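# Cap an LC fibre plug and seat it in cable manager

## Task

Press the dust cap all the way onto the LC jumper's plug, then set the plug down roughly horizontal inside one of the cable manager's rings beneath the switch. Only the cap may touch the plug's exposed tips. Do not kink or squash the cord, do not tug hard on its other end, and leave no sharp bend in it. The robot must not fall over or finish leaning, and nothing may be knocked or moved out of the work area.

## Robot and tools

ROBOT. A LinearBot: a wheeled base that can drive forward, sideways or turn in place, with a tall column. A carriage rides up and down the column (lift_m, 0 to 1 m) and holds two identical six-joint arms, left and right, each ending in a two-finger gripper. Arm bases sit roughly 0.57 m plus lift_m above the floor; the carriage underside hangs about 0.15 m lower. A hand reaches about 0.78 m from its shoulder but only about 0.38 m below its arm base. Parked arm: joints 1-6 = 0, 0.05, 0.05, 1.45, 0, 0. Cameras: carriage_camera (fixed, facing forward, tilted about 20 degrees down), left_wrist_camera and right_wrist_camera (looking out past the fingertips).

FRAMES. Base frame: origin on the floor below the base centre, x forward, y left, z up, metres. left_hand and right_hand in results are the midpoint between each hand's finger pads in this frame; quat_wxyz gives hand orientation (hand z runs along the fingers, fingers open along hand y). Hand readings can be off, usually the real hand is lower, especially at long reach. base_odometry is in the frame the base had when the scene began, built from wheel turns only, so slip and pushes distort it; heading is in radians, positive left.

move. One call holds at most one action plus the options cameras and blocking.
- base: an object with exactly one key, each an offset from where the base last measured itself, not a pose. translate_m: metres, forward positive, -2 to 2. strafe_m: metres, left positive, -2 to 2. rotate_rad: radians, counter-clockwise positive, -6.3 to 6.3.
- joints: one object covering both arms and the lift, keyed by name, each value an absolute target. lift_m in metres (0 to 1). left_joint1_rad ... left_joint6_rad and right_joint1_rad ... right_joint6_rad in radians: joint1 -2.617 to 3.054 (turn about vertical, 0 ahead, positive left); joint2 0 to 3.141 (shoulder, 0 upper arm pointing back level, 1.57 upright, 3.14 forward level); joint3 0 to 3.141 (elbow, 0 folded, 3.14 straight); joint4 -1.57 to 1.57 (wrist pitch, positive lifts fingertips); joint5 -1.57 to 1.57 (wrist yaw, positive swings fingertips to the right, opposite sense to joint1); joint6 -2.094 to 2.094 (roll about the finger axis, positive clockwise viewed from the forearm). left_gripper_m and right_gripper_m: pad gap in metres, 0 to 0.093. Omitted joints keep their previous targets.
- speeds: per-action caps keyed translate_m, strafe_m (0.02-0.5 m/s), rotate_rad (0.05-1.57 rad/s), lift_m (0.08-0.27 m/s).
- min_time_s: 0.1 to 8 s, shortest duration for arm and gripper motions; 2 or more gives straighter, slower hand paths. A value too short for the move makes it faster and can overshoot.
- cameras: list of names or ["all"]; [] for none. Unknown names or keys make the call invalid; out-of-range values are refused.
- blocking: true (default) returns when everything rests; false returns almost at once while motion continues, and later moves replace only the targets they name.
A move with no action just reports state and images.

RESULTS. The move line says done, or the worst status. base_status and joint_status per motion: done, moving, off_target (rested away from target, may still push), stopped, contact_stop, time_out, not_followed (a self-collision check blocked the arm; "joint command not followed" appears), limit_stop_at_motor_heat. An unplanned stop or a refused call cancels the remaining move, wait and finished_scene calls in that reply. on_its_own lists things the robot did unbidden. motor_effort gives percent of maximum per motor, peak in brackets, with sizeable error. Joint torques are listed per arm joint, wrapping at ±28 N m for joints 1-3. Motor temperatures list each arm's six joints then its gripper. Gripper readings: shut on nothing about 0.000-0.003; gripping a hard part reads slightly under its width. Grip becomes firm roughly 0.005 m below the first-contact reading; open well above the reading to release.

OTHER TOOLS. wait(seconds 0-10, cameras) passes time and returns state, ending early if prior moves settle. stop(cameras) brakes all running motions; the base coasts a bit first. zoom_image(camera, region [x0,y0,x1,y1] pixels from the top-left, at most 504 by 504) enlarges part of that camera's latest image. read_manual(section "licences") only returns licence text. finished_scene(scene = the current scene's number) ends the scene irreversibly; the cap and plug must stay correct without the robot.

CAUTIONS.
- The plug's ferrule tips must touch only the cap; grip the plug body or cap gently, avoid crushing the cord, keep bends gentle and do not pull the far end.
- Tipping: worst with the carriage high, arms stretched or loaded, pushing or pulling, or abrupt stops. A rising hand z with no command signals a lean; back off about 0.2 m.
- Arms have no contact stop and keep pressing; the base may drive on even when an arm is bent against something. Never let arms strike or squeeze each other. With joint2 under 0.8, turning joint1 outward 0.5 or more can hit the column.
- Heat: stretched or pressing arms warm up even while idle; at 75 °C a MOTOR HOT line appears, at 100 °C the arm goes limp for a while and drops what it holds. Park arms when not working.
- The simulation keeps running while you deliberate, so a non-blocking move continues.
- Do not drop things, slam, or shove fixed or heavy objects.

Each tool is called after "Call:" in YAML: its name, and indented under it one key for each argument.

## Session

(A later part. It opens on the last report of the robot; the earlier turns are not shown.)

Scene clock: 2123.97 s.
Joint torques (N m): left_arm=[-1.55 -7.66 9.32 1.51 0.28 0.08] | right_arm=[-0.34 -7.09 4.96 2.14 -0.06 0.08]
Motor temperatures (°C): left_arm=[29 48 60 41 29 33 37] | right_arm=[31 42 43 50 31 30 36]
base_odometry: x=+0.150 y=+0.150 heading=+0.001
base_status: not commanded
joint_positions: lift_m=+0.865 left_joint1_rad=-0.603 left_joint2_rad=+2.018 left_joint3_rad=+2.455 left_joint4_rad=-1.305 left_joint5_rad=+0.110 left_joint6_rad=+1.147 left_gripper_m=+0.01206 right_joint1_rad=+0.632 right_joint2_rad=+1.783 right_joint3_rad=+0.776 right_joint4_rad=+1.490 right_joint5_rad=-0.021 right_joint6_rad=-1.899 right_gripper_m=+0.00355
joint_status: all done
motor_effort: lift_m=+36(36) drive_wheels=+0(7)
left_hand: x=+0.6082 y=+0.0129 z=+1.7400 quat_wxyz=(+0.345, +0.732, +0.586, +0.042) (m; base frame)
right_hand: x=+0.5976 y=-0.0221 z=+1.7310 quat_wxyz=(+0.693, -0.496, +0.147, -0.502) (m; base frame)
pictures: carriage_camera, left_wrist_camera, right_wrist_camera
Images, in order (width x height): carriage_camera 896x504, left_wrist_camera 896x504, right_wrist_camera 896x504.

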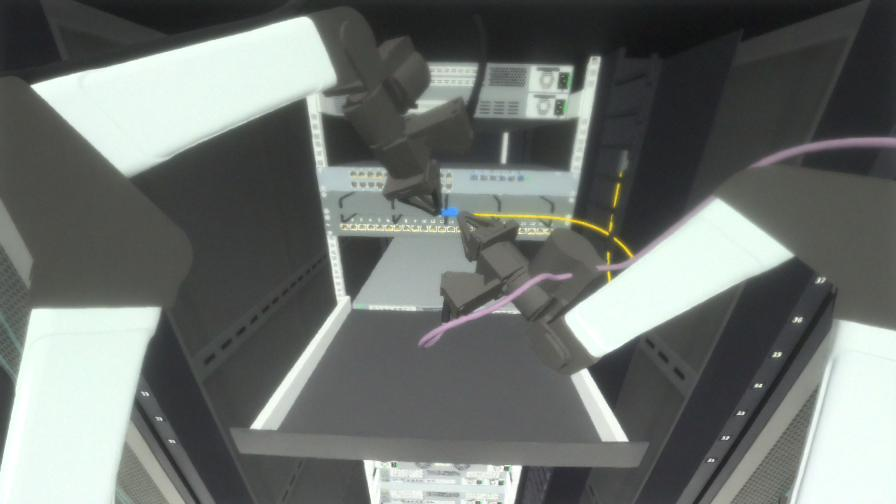

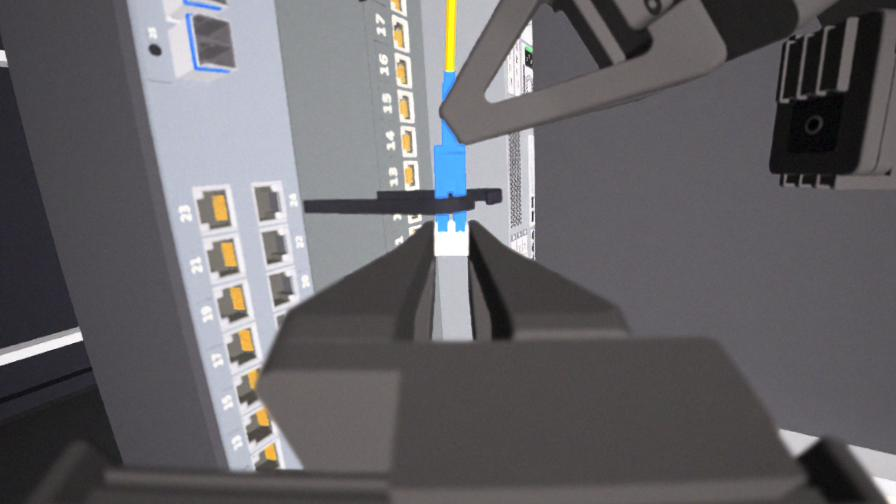

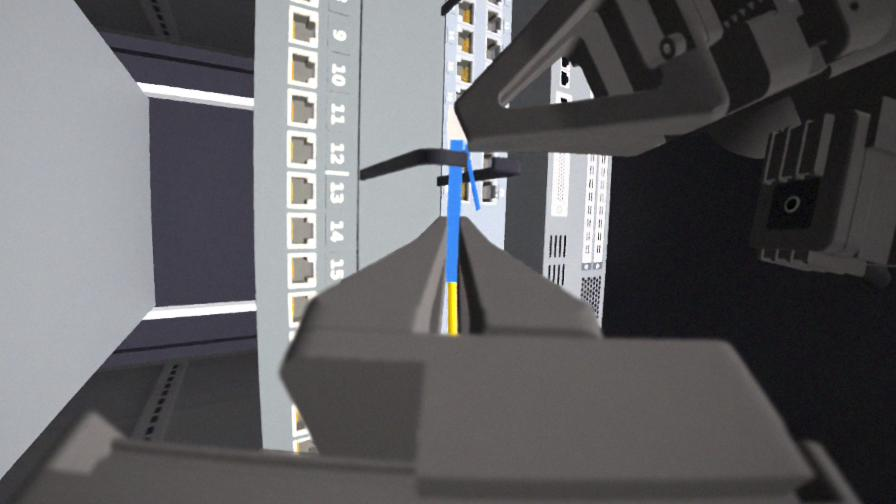

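Call:
zoom_image:
  camera: "left_wrist_camera"
  region: [390, 140, 520, 270]

Call:
zoom_image:
  camera: "right_wrist_camera"
  region: [420, 90, 520, 190]

Scaled by 3.877 from the camera's 896x504 image, which has a finer 1280x720 frame.

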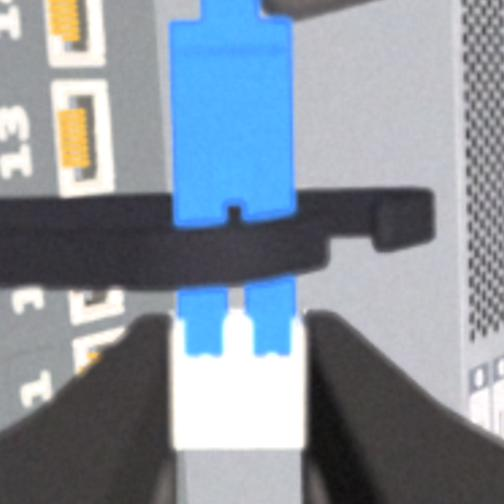

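Scaled by 5.040 from the camera's 896x504 image, which has a finer 1280x720 frame.

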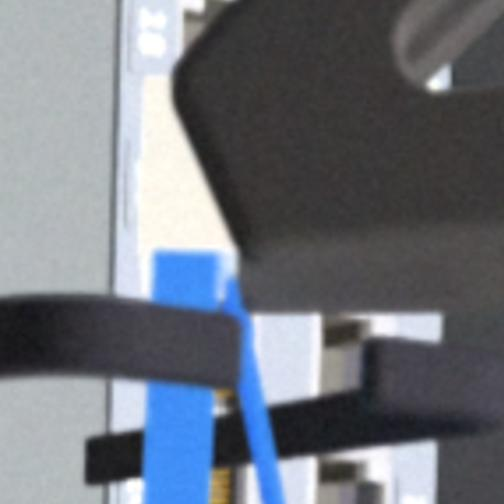

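Call:
move:
  joints: {"right_joint1_rad":0.660,"right_joint2_rad":1.8135,"right_joint3_rad":0.820,"right_joint4_rad":1.478,"right_joint5_rad":0.008,"right_joint6_rad":-1.917}
  min_time_s: 2
  cameras: ["left_wrist_camera","right_wrist_camera"]

Call:
zoom_image:
  camera: "left_wrist_camera"
  region: [390, 140, 520, 270]

Scene clock: 2192.30 s.
Joint torques (N m): left_arm=[-1.54 -7.66 9.32 1.53 0.38 0.08] | right_arm=[0.99 -7.15 8.66 2 0.02 -0.14]
Motor temperatures (°C): left_arm=[30 49 60 41 29 33 37] | right_arm=[31 42 43 49 31 30 37]
move: done
base_odometry: x=+0.150 y=+0.150 heading=+0.001
base_status: not commanded
joint_positions: lift_m=+0.865 left_joint1_rad=-0.603 left_joint2_rad=+2.018 left_joint3_rad=+2.455 left_joint4_rad=-1.306 left_joint5_rad=+0.100 left_joint6_rad=+1.147 left_gripper_m=+0.01206 right_joint1_rad=+0.650 right_joint2_rad=+1.797 right_joint3_rad=+0.791 right_joint4_rad=+1.494 right_joint5_rad=+0.009 right_joint6_rad=-1.906 right_gripper_m=+0.00355
joint_status: all done
motor_effort: lift_m=+36(36) drive_wheels=-1(5)
left_hand: x=+0.6092 y=+0.0145 z=+1.7397 quat_wxyz=(+0.343, +0.731, +0.588, +0.047) (m; base frame)
right_hand: x=+0.5985 y=-0.0177 z=+1.7309 quat_wxyz=(+0.692, -0.493, +0.152, -0.505) (m; base frame)
pictures: left_wrist_camera, right_wrist_camera
Images, in order (width x height): left_wrist_camera 896x504, right_wrist_camera 896x504.

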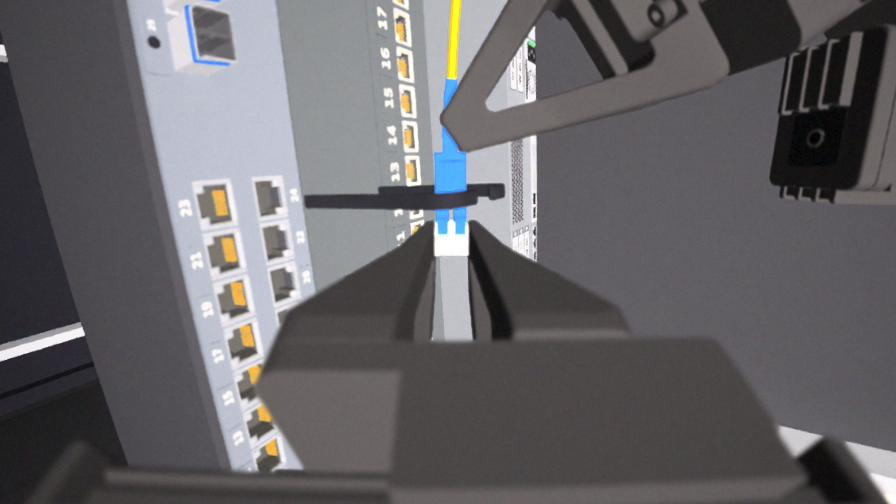

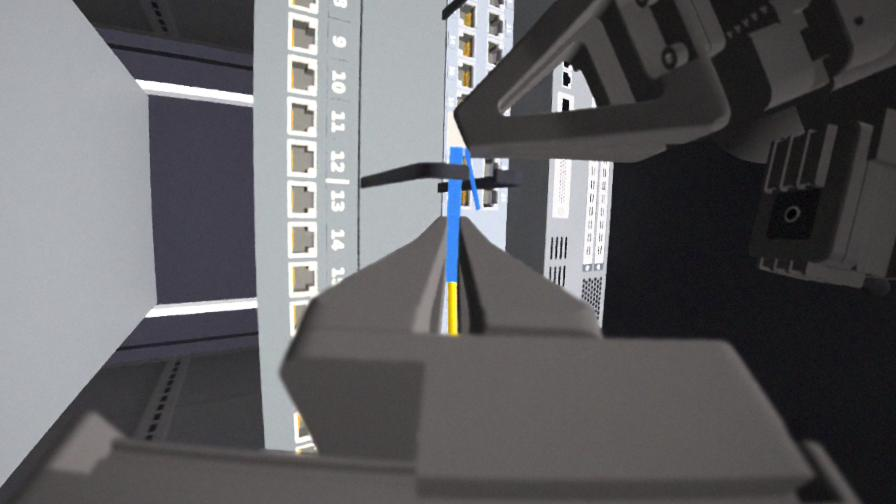

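Scaled by 3.877 from the camera's 896x504 image, which has a finer 1280x720 frame.

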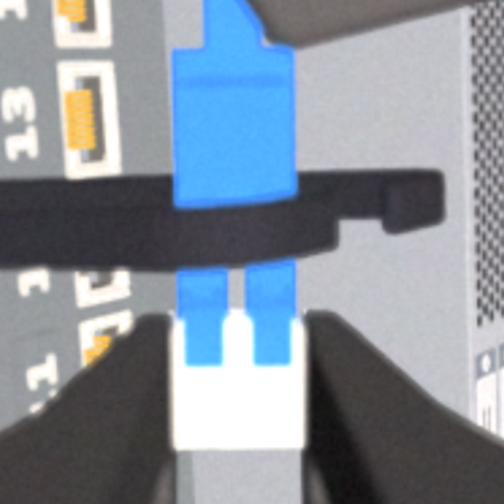

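Call:
move:
  joints: {"right_joint1_rad":0.680,"right_joint2_rad":1.829,"right_joint3_rad":0.840,"right_joint4_rad":1.473,"right_joint5_rad":0.026,"right_joint6_rad":-1.926}
  min_time_s: 2
  cameras: ["left_wrist_camera","right_wrist_camera"]

Call:
zoom_image:
  camera: "left_wrist_camera"
  region: [390, 140, 520, 270]

Scene clock: 2204.10 s.
Joint torques (N m): left_arm=[-1.55 -7.66 9.32 1.53 0.55 0.08] | right_arm=[1.51 -7.21 8.94 1.94 -0.13 -0.15]
Motor temperatures (°C): left_arm=[30 49 60 41 29 33 37] | right_arm=[31 43 44 48 31 30 37]
move: done
base_odometry: x=+0.150 y=+0.150 heading=+0.001
base_status: not commanded
joint_positions: lift_m=+0.865 left_joint1_rad=-0.603 left_joint2_rad=+2.018 left_joint3_rad=+2.455 left_joint4_rad=-1.306 left_joint5_rad=+0.080 left_joint6_rad=+1.147 left_gripper_m=+0.01206 right_joint1_rad=+0.665 right_joint2_rad=+1.812 right_joint3_rad=+0.807 right_joint4_rad=+1.494 right_joint5_rad=+0.041 right_joint6_rad=-1.915 right_gripper_m=+0.00355
joint_status: all done
motor_effort: lift_m=+36(36) drive_wheels=+2(4)
left_hand: x=+0.6113 y=+0.0171 z=+1.7394 quat_wxyz=(+0.341, +0.729, +0.591, +0.056) (m; base frame)
right_hand: x=+0.6005 y=-0.0141 z=+1.7309 quat_wxyz=(+0.689, -0.489, +0.159, -0.510) (m; base frame)
pictures: left_wrist_camera, right_wrist_camera
Images, in order (width x height): left_wrist_camera 896x504, right_wrist_camera 896x504.

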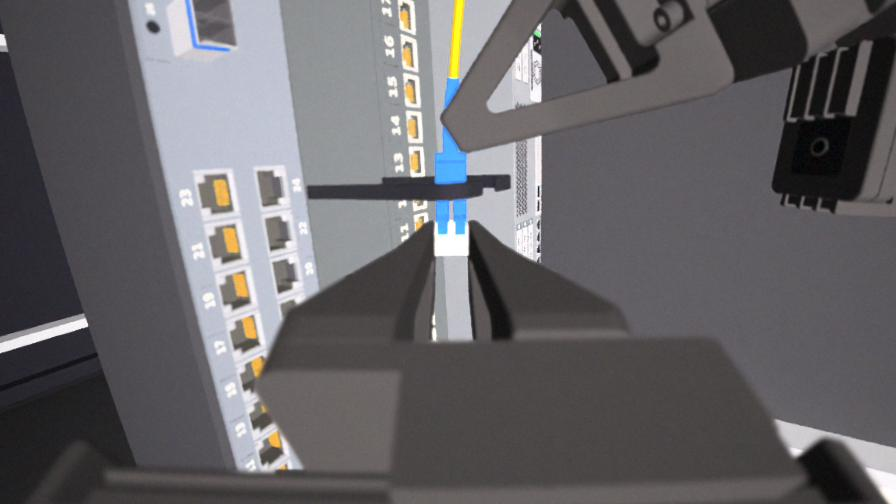

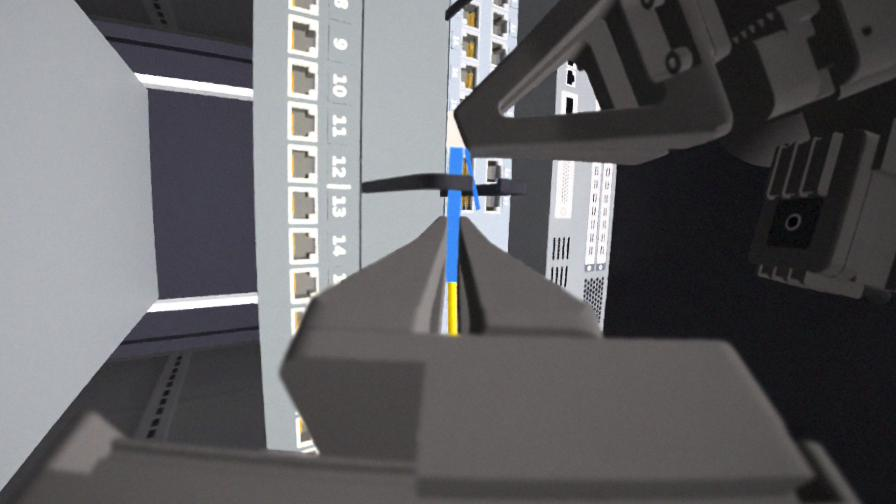

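Scaled by 3.877 from the camera's 896x504 image, which has a finer 1280x720 frame.

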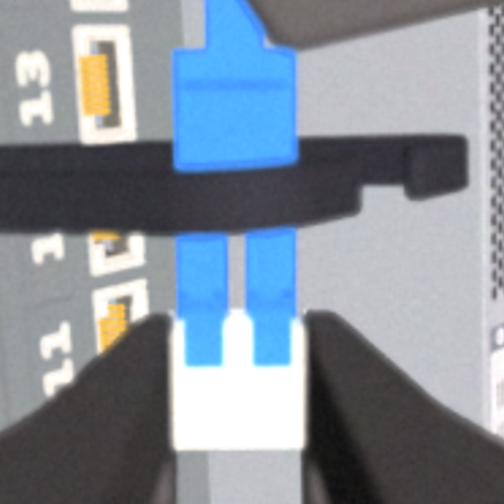

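Call:
move:
  joints: {"left_joint1_rad":-0.635,"left_joint5_rad":0.165,"right_joint5_rad":-0.005}
  min_time_s: 2
  cameras: ["left_wrist_camera","right_wrist_camera"]

Call:
zoom_image:
  camera: "left_wrist_camera"
  region: [390, 140, 520, 270]

Scene clock: 2239.27 s.
Joint torques (N m): left_arm=[-2.51 -7.66 9.32 1.55 0.9 0.08] | right_arm=[1.52 -7.2 8.94 1.95 -0.45 -0.15]
Motor temperatures (°C): left_arm=[30 49 60 41 30 33 37] | right_arm=[31 42 46 47 31 30 37]
move: off_target
base_odometry: x=+0.150 y=+0.150 heading=+0.001
base_status: not commanded
joint_positions: lift_m=+0.865 left_joint1_rad=-0.603 left_joint2_rad=+2.018 left_joint3_rad=+2.455 left_joint4_rad=-1.306 left_joint5_rad=+0.082 left_joint6_rad=+1.147 left_gripper_m=+0.01206 right_joint1_rad=+0.665 right_joint2_rad=+1.812 right_joint3_rad=+0.807 right_joint4_rad=+1.494 right_joint5_rad=+0.040 right_joint6_rad=-1.915 right_gripper_m=+0.00355
joint_status: left_joint1_rad off_target (ended at -0.603, target -0.635); left_joint5_rad off_target (ended at +0.081, target +0.165); right_joint5_rad off_target (ended at +0.040, target -0.005)
motor_effort: lift_m=+36(36) drive_wheels=+0(5)
left_hand: x=+0.6111 y=+0.0169 z=+1.7394 quat_wxyz=(+0.341, +0.729, +0.591, +0.055) (m; base frame)
right_hand: x=+0.6004 y=-0.0140 z=+1.7309 quat_wxyz=(+0.689, -0.490, +0.159, -0.510) (m; base frame)
pictures: left_wrist_camera, right_wrist_camera
Images, in order (width x height): left_wrist_camera 896x504, right_wrist_camera 896x504.

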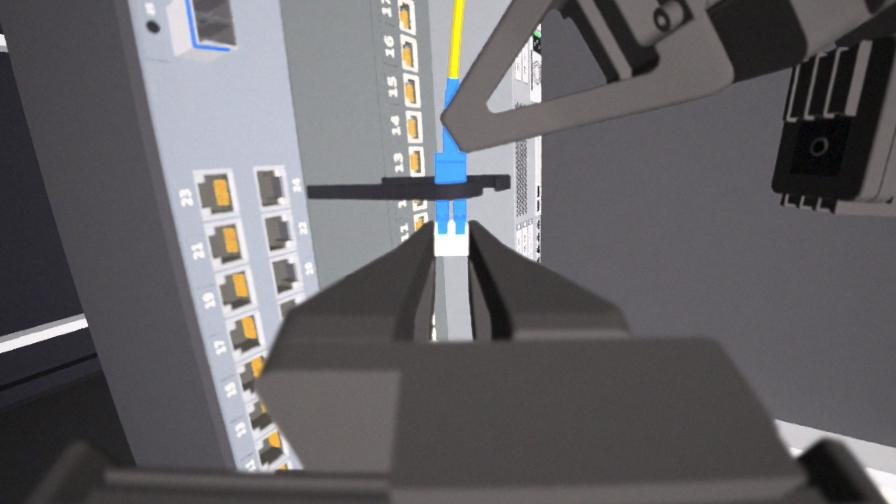

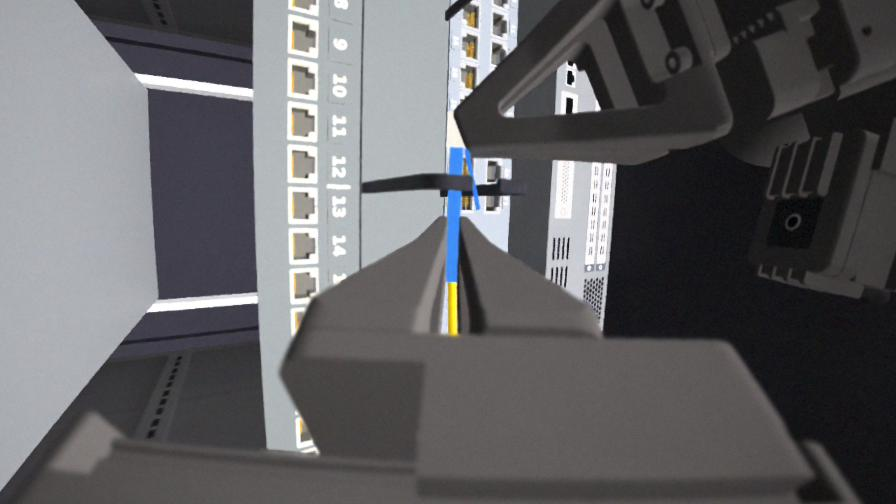

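Scaled by 3.877 from the camera's 896x504 image, which has a finer 1280x720 frame.

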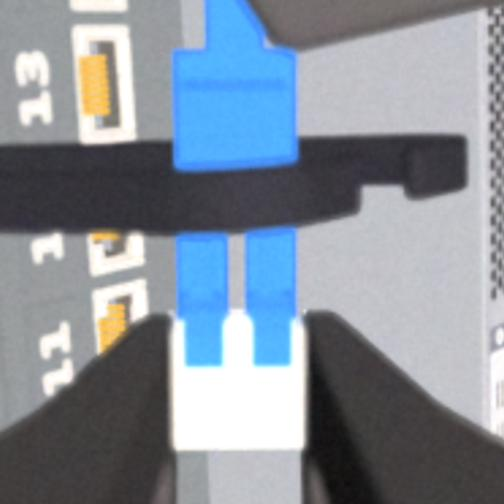

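Call:
move:
  joints: {"left_joint1_rad":-0.655,"left_joint5_rad":0.19,"right_joint1_rad":0.70,"right_joint5_rad":-0.03}
  min_time_s: 2
  cameras: ["left_wrist_camera","right_wrist_camera"]

Call:
zoom_image:
  camera: "left_wrist_camera"
  region: [390, 140, 520, 270]

Call:
zoom_image:
  camera: "right_wrist_camera"
  region: [420, 90, 520, 190]

Scene clock: 2248.97 s.
Joint torques (N m): left_arm=[-4.08 -7.66 8.83 1.64 1.13 0.08] | right_arm=[3.06 -7.19 8.94 1.93 -0.71 -0.14]
Motor temperatures (°C): left_arm=[30 49 60 41 30 33 37] | right_arm=[31 42 47 46 31 30 37]
move: off_target
base_odometry: x=+0.150 y=+0.150 heading=+0.001
base_status: not commanded
joint_positions: lift_m=+0.865 left_joint1_rad=-0.604 left_joint2_rad=+2.018 left_joint3_rad=+2.460 left_joint4_rad=-1.316 left_joint5_rad=+0.082 left_joint6_rad=+1.147 left_gripper_m=+0.01206 right_joint1_rad=+0.669 right_joint2_rad=+1.812 right_joint3_rad=+0.807 right_joint4_rad=+1.495 right_joint5_rad=+0.039 right_joint6_rad=-1.916 right_gripper_m=+0.00355
joint_status: left_joint1_rad off_target (ended at -0.604, target -0.655); left_joint5_rad off_target (ended at +0.083, target +0.190); right_joint1_rad off_target (ended at +0.669, target +0.700); right_joint5_rad off_target (ended at +0.039, target -0.030)
motor_effort: lift_m=+36(36) drive_wheels=+2(5)
left_hand: x=+0.6095 y=+0.0176 z=+1.7399 quat_wxyz=(+0.339, +0.730, +0.591, +0.054) (m; base frame)
right_hand: x=+0.5989 y=-0.0122 z=+1.7312 quat_wxyz=(+0.690, -0.490, +0.157, -0.509) (m; base frame)
pictures: left_wrist_camera, right_wrist_camera
Images, in order (width x height): left_wrist_camera 896x504, right_wrist_camera 896x504.

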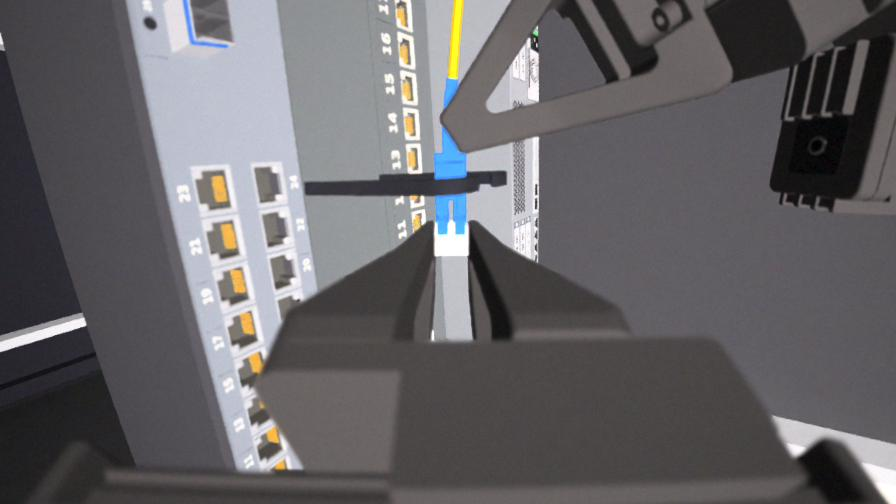

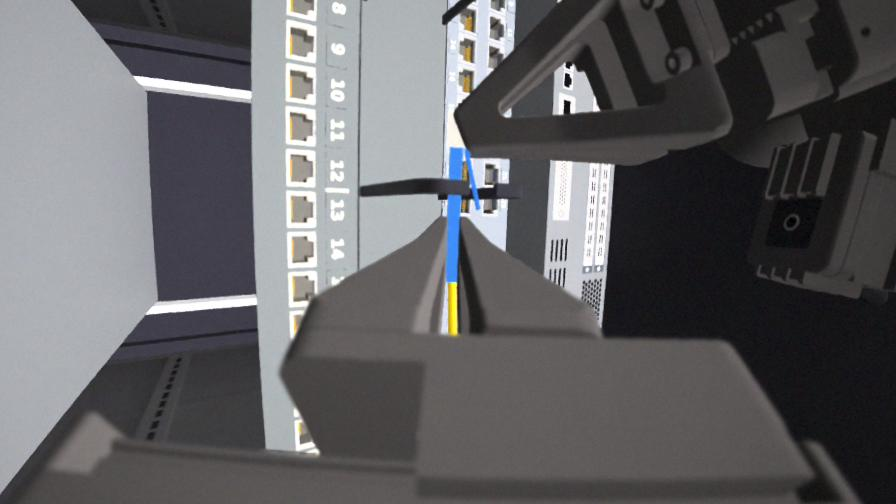

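Scaled by 3.877 from the camera's 896x504 image, which has a finer 1280x720 frame.

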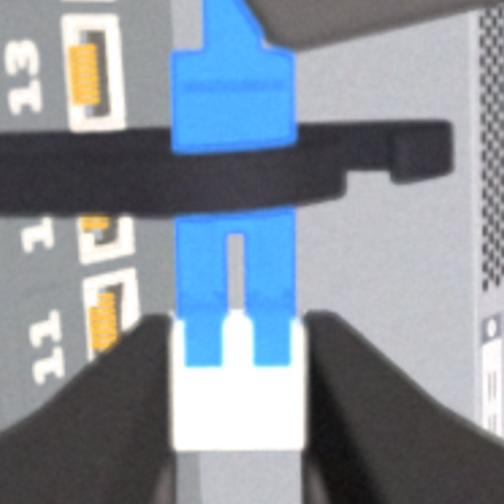

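Scaled by 5.040 from the camera's 896x504 image, which has a finer 1280x720 frame.

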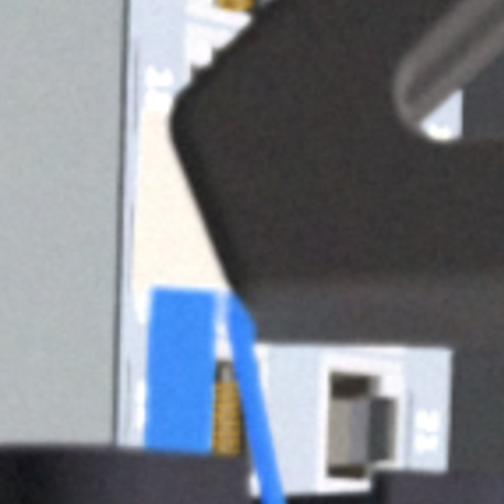

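Call:
move:
  joints: {"left_joint1_rad":-0.611,"left_joint5_rad":0.093,"right_joint1_rad":0.672,"right_joint5_rad":0.036}
  min_time_s: 2
  cameras: ["left_wrist_camera","right_wrist_camera"]

Call:
zoom_image:
  camera: "left_wrist_camera"
  region: [390, 140, 520, 270]

Scene clock: 2258.97 s.
Joint torques (N m): left_arm=[-0.53 -7.64 8.8 1.63 0.33 0.07] | right_arm=[0.25 -7.2 8.94 1.95 -0.04 -0.14]
Motor temperatures (°C): left_arm=[30 50 60 41 30 33 37] | right_arm=[31 42 47 46 32 30 37]
move: done
base_odometry: x=+0.150 y=+0.150 heading=+0.001
base_status: not commanded
joint_positions: lift_m=+0.865 left_joint1_rad=-0.604 left_joint2_rad=+2.018 left_joint3_rad=+2.460 left_joint4_rad=-1.316 left_joint5_rad=+0.071 left_joint6_rad=+1.148 left_gripper_m=+0.01206 right_joint1_rad=+0.669 right_joint2_rad=+1.812 right_joint3_rad=+0.807 right_joint4_rad=+1.493 right_joint5_rad=+0.042 right_joint6_rad=-1.916 right_gripper_m=+0.00355
joint_status: all done
motor_effort: lift_m=+36(36) drive_wheels=+0(7)
left_hand: x=+0.6107 y=+0.0192 z=+1.7398 quat_wxyz=(+0.338, +0.729, +0.592, +0.059) (m; base frame)
right_hand: x=+0.5994 y=-0.0125 z=+1.7307 quat_wxyz=(+0.689, -0.490, +0.159, -0.509) (m; base frame)
pictures: left_wrist_camera, right_wrist_camera
Images, in order (width x height): left_wrist_camera 896x504, right_wrist_camera 896x504.

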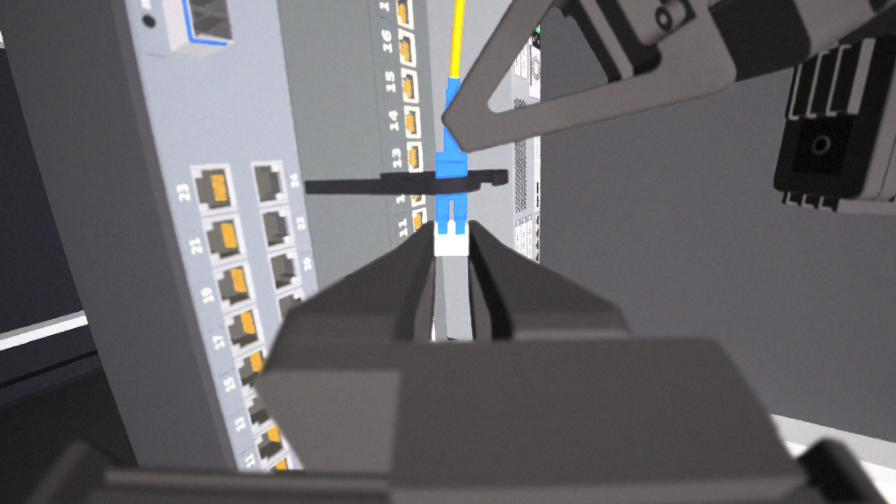

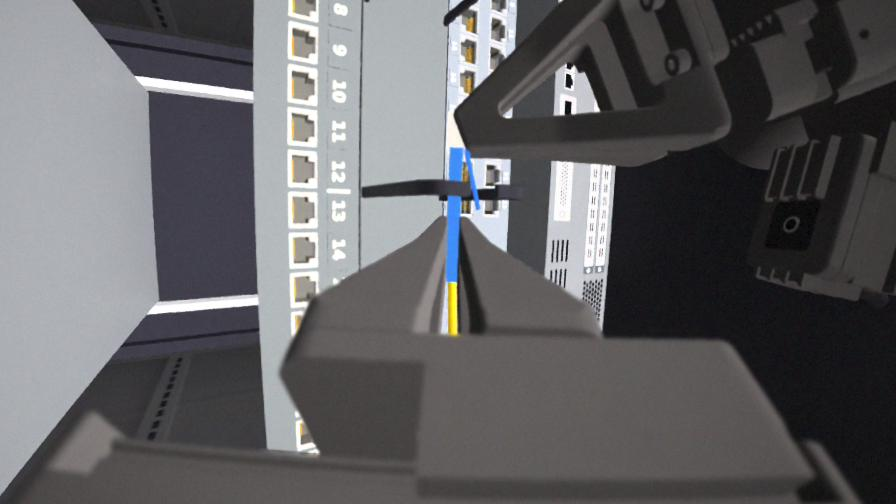

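Scaled by 3.877 from the camera's 896x504 image, which has a finer 1280x720 frame.

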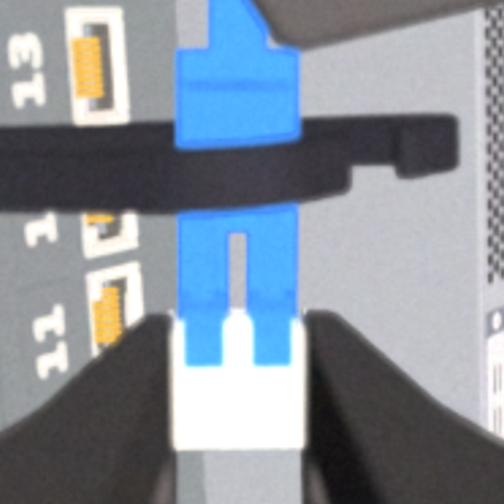

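Call:
move:
  joints: {"left_gripper_m":0.03}
  min_time_s: 2.5
  cameras: ["left_wrist_camera","right_wrist_camera"]

Call:
zoom_image:
  camera: "left_wrist_camera"
  region: [390, 140, 520, 270]

Scene clock: 2267.80 s.
Joint torques (N m): left_arm=[-0.54 -7.65 8.83 1.61 0.26 0.08] | right_arm=[0.27 -7.24 8.1 2.05 -0.04 -0.14]
Motor temperatures (°C): left_arm=[30 50 60 41 30 33 36] | right_arm=[31 42 47 46 31 30 37]
move: done
base_odometry: x=+0.150 y=+0.150 heading=+0.001
base_status: not commanded
joint_positions: lift_m=+0.865 left_joint1_rad=-0.604 left_joint2_rad=+2.018 left_joint3_rad=+2.460 left_joint4_rad=-1.313 left_joint5_rad=+0.079 left_joint6_rad=+1.148 left_gripper_m=+0.02989 right_joint1_rad=+0.669 right_joint2_rad=+1.812 right_joint3_rad=+0.817 right_joint4_rad=+1.485 right_joint5_rad=+0.041 right_joint6_rad=-1.916 right_gripper_m=+0.00355
joint_status: all done
motor_effort: lift_m=+36(36) drive_wheels=+2(5)
left_hand: x=+0.6103 y=+0.0178 z=+1.7403 quat_wxyz=(+0.340, +0.730, +0.591, +0.056) (m; base frame)
right_hand: x=+0.6005 y=-0.0115 z=+1.7329 quat_wxyz=(+0.690, -0.490, +0.158, -0.509) (m; base frame)
pictures: left_wrist_camera, right_wrist_camera
Images, in order (width x height): left_wrist_camera 896x504, right_wrist_camera 896x504.

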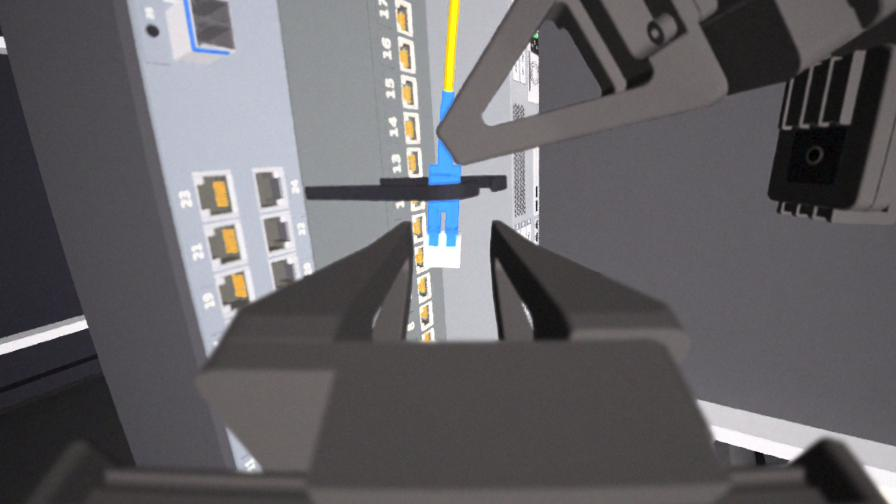

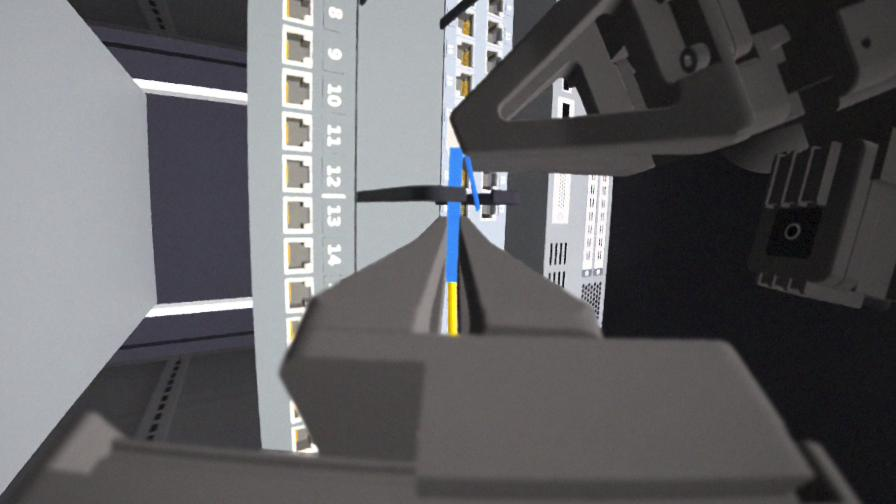

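Scaled by 3.877 from the camera's 896x504 image, which has a finer 1280x720 frame.

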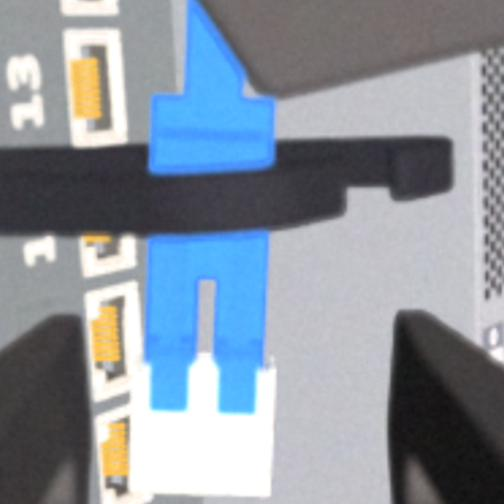

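Call:
move:
  joints: {"left_joint1_rad":-0.558,"left_joint2_rad":1.973,"left_joint3_rad":2.404,"left_joint4_rad":-1.301,"left_joint5_rad":0.130,"left_joint6_rad":1.158}
  min_time_s: 2
  cameras: ["left_wrist_camera","right_wrist_camera"]

Call:
zoom_image:
  camera: "left_wrist_camera"
  region: [390, 140, 520, 270]

Scene clock: 2317.67 s.
Joint torques (N m): left_arm=[0.72 -12.88 5.3 1.64 0.29 0.08] | right_arm=[0.24 -7.24 8.09 2.05 -0.04 -0.14]
Motor temperatures (°C): left_arm=[29 50 59 41 30 33 35] | right_arm=[31 42 46 48 31 30 37]
move: done
base_odometry: x=+0.150 y=+0.150 heading=+0.001
base_status: not commanded
joint_positions: lift_m=+0.865 left_joint1_rad=-0.566 left_joint2_rad=+2.018 left_joint3_rad=+2.419 left_joint4_rad=-1.313 left_joint5_rad=+0.116 left_joint6_rad=+1.148 left_gripper_m=+0.02989 right_joint1_rad=+0.669 right_joint2_rad=+1.812 right_joint3_rad=+0.817 right_joint4_rad=+1.485 right_joint5_rad=+0.041 right_joint6_rad=-1.916 right_gripper_m=+0.00355
joint_status: all done
motor_effort: lift_m=+36(36) drive_wheels=+2(5)
left_hand: x=+0.6160 y=+0.0287 z=+1.7262 quat_wxyz=(+0.325, +0.726, +0.605, +0.040) (m; base frame)
right_hand: x=+0.6005 y=-0.0115 z=+1.7329 quat_wxyz=(+0.690, -0.490, +0.158, -0.509) (m; base frame)
pictures: left_wrist_camera, right_wrist_camera
Images, in order (width x height): left_wrist_camera 896x504, right_wrist_camera 896x504.

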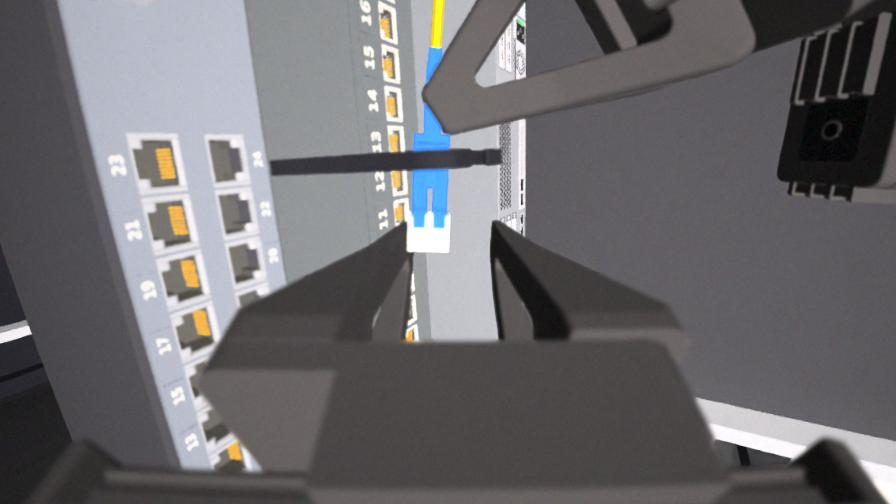

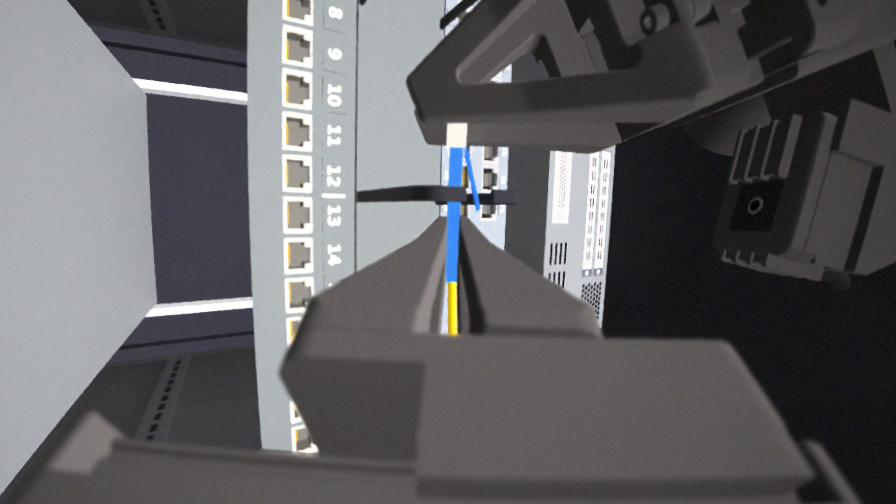

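Scaled by 3.877 from the camera's 896x504 image, which has a finer 1280x720 frame.

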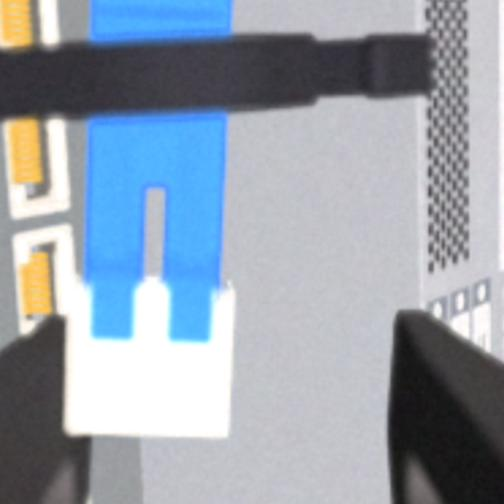

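Call:
move:
  joints: {"left_joint2_rad":1.957}
  min_time_s: 1.5
  cameras: ["left_wrist_camera","right_wrist_camera"]

Call:
zoom_image:
  camera: "left_wrist_camera"
  region: [390, 140, 520, 270]

Scene clock: 2328.43 s.
Joint torques (N m): left_arm=[0.68 -12.41 5.24 1.66 0.28 0.07] | right_arm=[0.25 -7.23 8.12 2.05 -0.04 -0.14]
Motor temperatures (°C): left_arm=[29 54 58 41 30 33 35] | right_arm=[31 42 46 48 31 30 37]
move: done
base_odometry: x=+0.150 y=+0.150 heading=+0.001
base_status: not commanded
joint_positions: lift_m=+0.865 left_joint1_rad=-0.566 left_joint2_rad=+1.999 left_joint3_rad=+2.419 left_joint4_rad=-1.313 left_joint5_rad=+0.116 left_joint6_rad=+1.148 left_gripper_m=+0.02989 right_joint1_rad=+0.669 right_joint2_rad=+1.812 right_joint3_rad=+0.817 right_joint4_rad=+1.485 right_joint5_rad=+0.041 right_joint6_rad=-1.916 right_gripper_m=+0.00355
joint_status: all done
motor_effort: lift_m=+36(36) drive_wheels=+0(5)
left_hand: x=+0.6127 y=+0.0307 z=+1.7353 quat_wxyz=(+0.334, +0.724, +0.602, +0.043) (m; base frame)
right_hand: x=+0.6005 y=-0.0115 z=+1.7329 quat_wxyz=(+0.690, -0.490, +0.158, -0.509) (m; base frame)
pictures: left_wrist_camera, right_wrist_camera
Images, in order (width x height): left_wrist_camera 896x504, right_wrist_camera 896x504.

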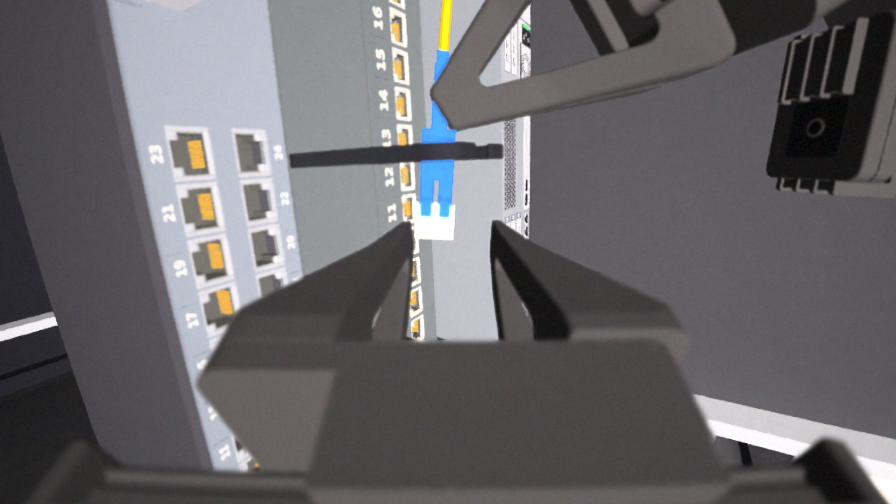

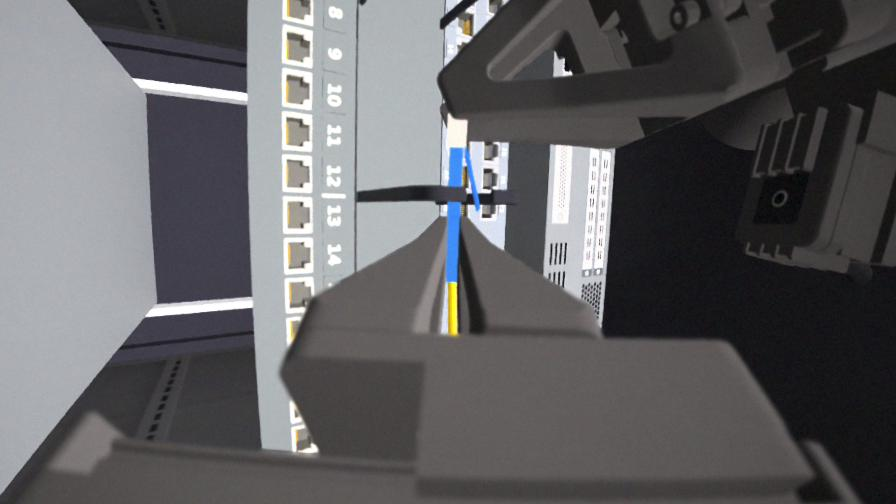

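Scaled by 3.877 from the camera's 896x504 image, which has a finer 1280x720 frame.

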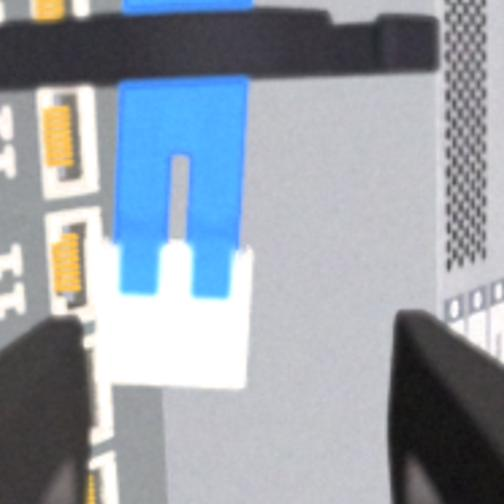

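Call:
move:
  joints: {"left_joint2_rad":1.925,"left_joint1_rad":-0.545,"left_joint5_rad":0.147}
  min_time_s: 1.5
  cameras: ["left_wrist_camera","right_wrist_camera"]

Call:
zoom_image:
  camera: "left_wrist_camera"
  region: [390, 140, 520, 270]

Scene clock: 2340.57 s.
Joint torques (N m): left_arm=[0.69 -11.9 5.15 1.73 0.29 0.07] | right_arm=[0.23 -7.25 8.12 2.05 -0.04 -0.14]
Motor temperatures (°C): left_arm=[29 56 57 42 30 33 35] | right_arm=[31 42 46 48 31 30 37]
move: done
base_odometry: x=+0.150 y=+0.150 heading=+0.001
base_status: not commanded
joint_positions: lift_m=+0.865 left_joint1_rad=-0.553 left_joint2_rad=+1.965 left_joint3_rad=+2.419 left_joint4_rad=-1.313 left_joint5_rad=+0.134 left_joint6_rad=+1.148 left_gripper_m=+0.02989 right_joint1_rad=+0.669 right_joint2_rad=+1.812 right_joint3_rad=+0.817 right_joint4_rad=+1.485 right_joint5_rad=+0.041 right_joint6_rad=-1.916 right_gripper_m=+0.00355
joint_status: all done
motor_effort: lift_m=+35(36) drive_wheels=+1(5)
left_hand: x=+0.6082 y=+0.0369 z=+1.7512 quat_wxyz=(+0.351, +0.718, +0.599, +0.042) (m; base frame)
right_hand: x=+0.6005 y=-0.0115 z=+1.7329 quat_wxyz=(+0.690, -0.490, +0.158, -0.509) (m; base frame)
pictures: left_wrist_camera, right_wrist_camera
Images, in order (width x height): left_wrist_camera 896x504, right_wrist_camera 896x504.

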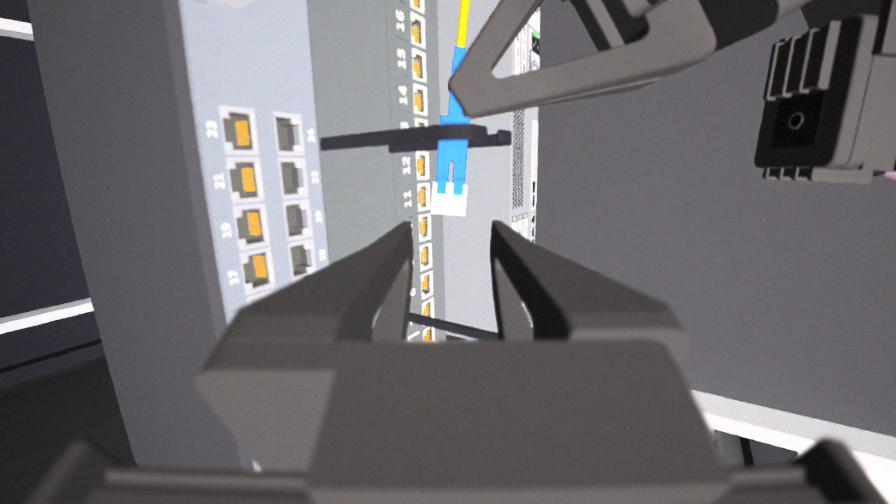

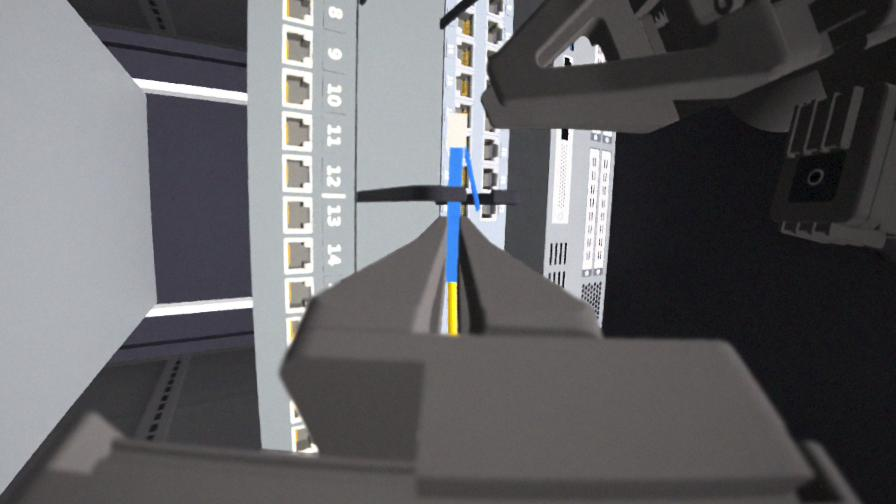

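Scaled by 3.877 from the camera's 896x504 image, which has a finer 1280x720 frame.

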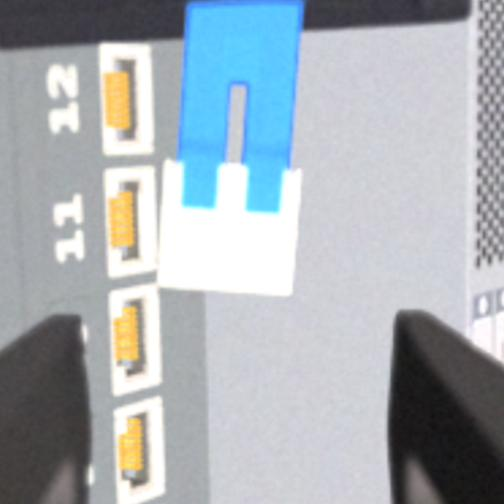

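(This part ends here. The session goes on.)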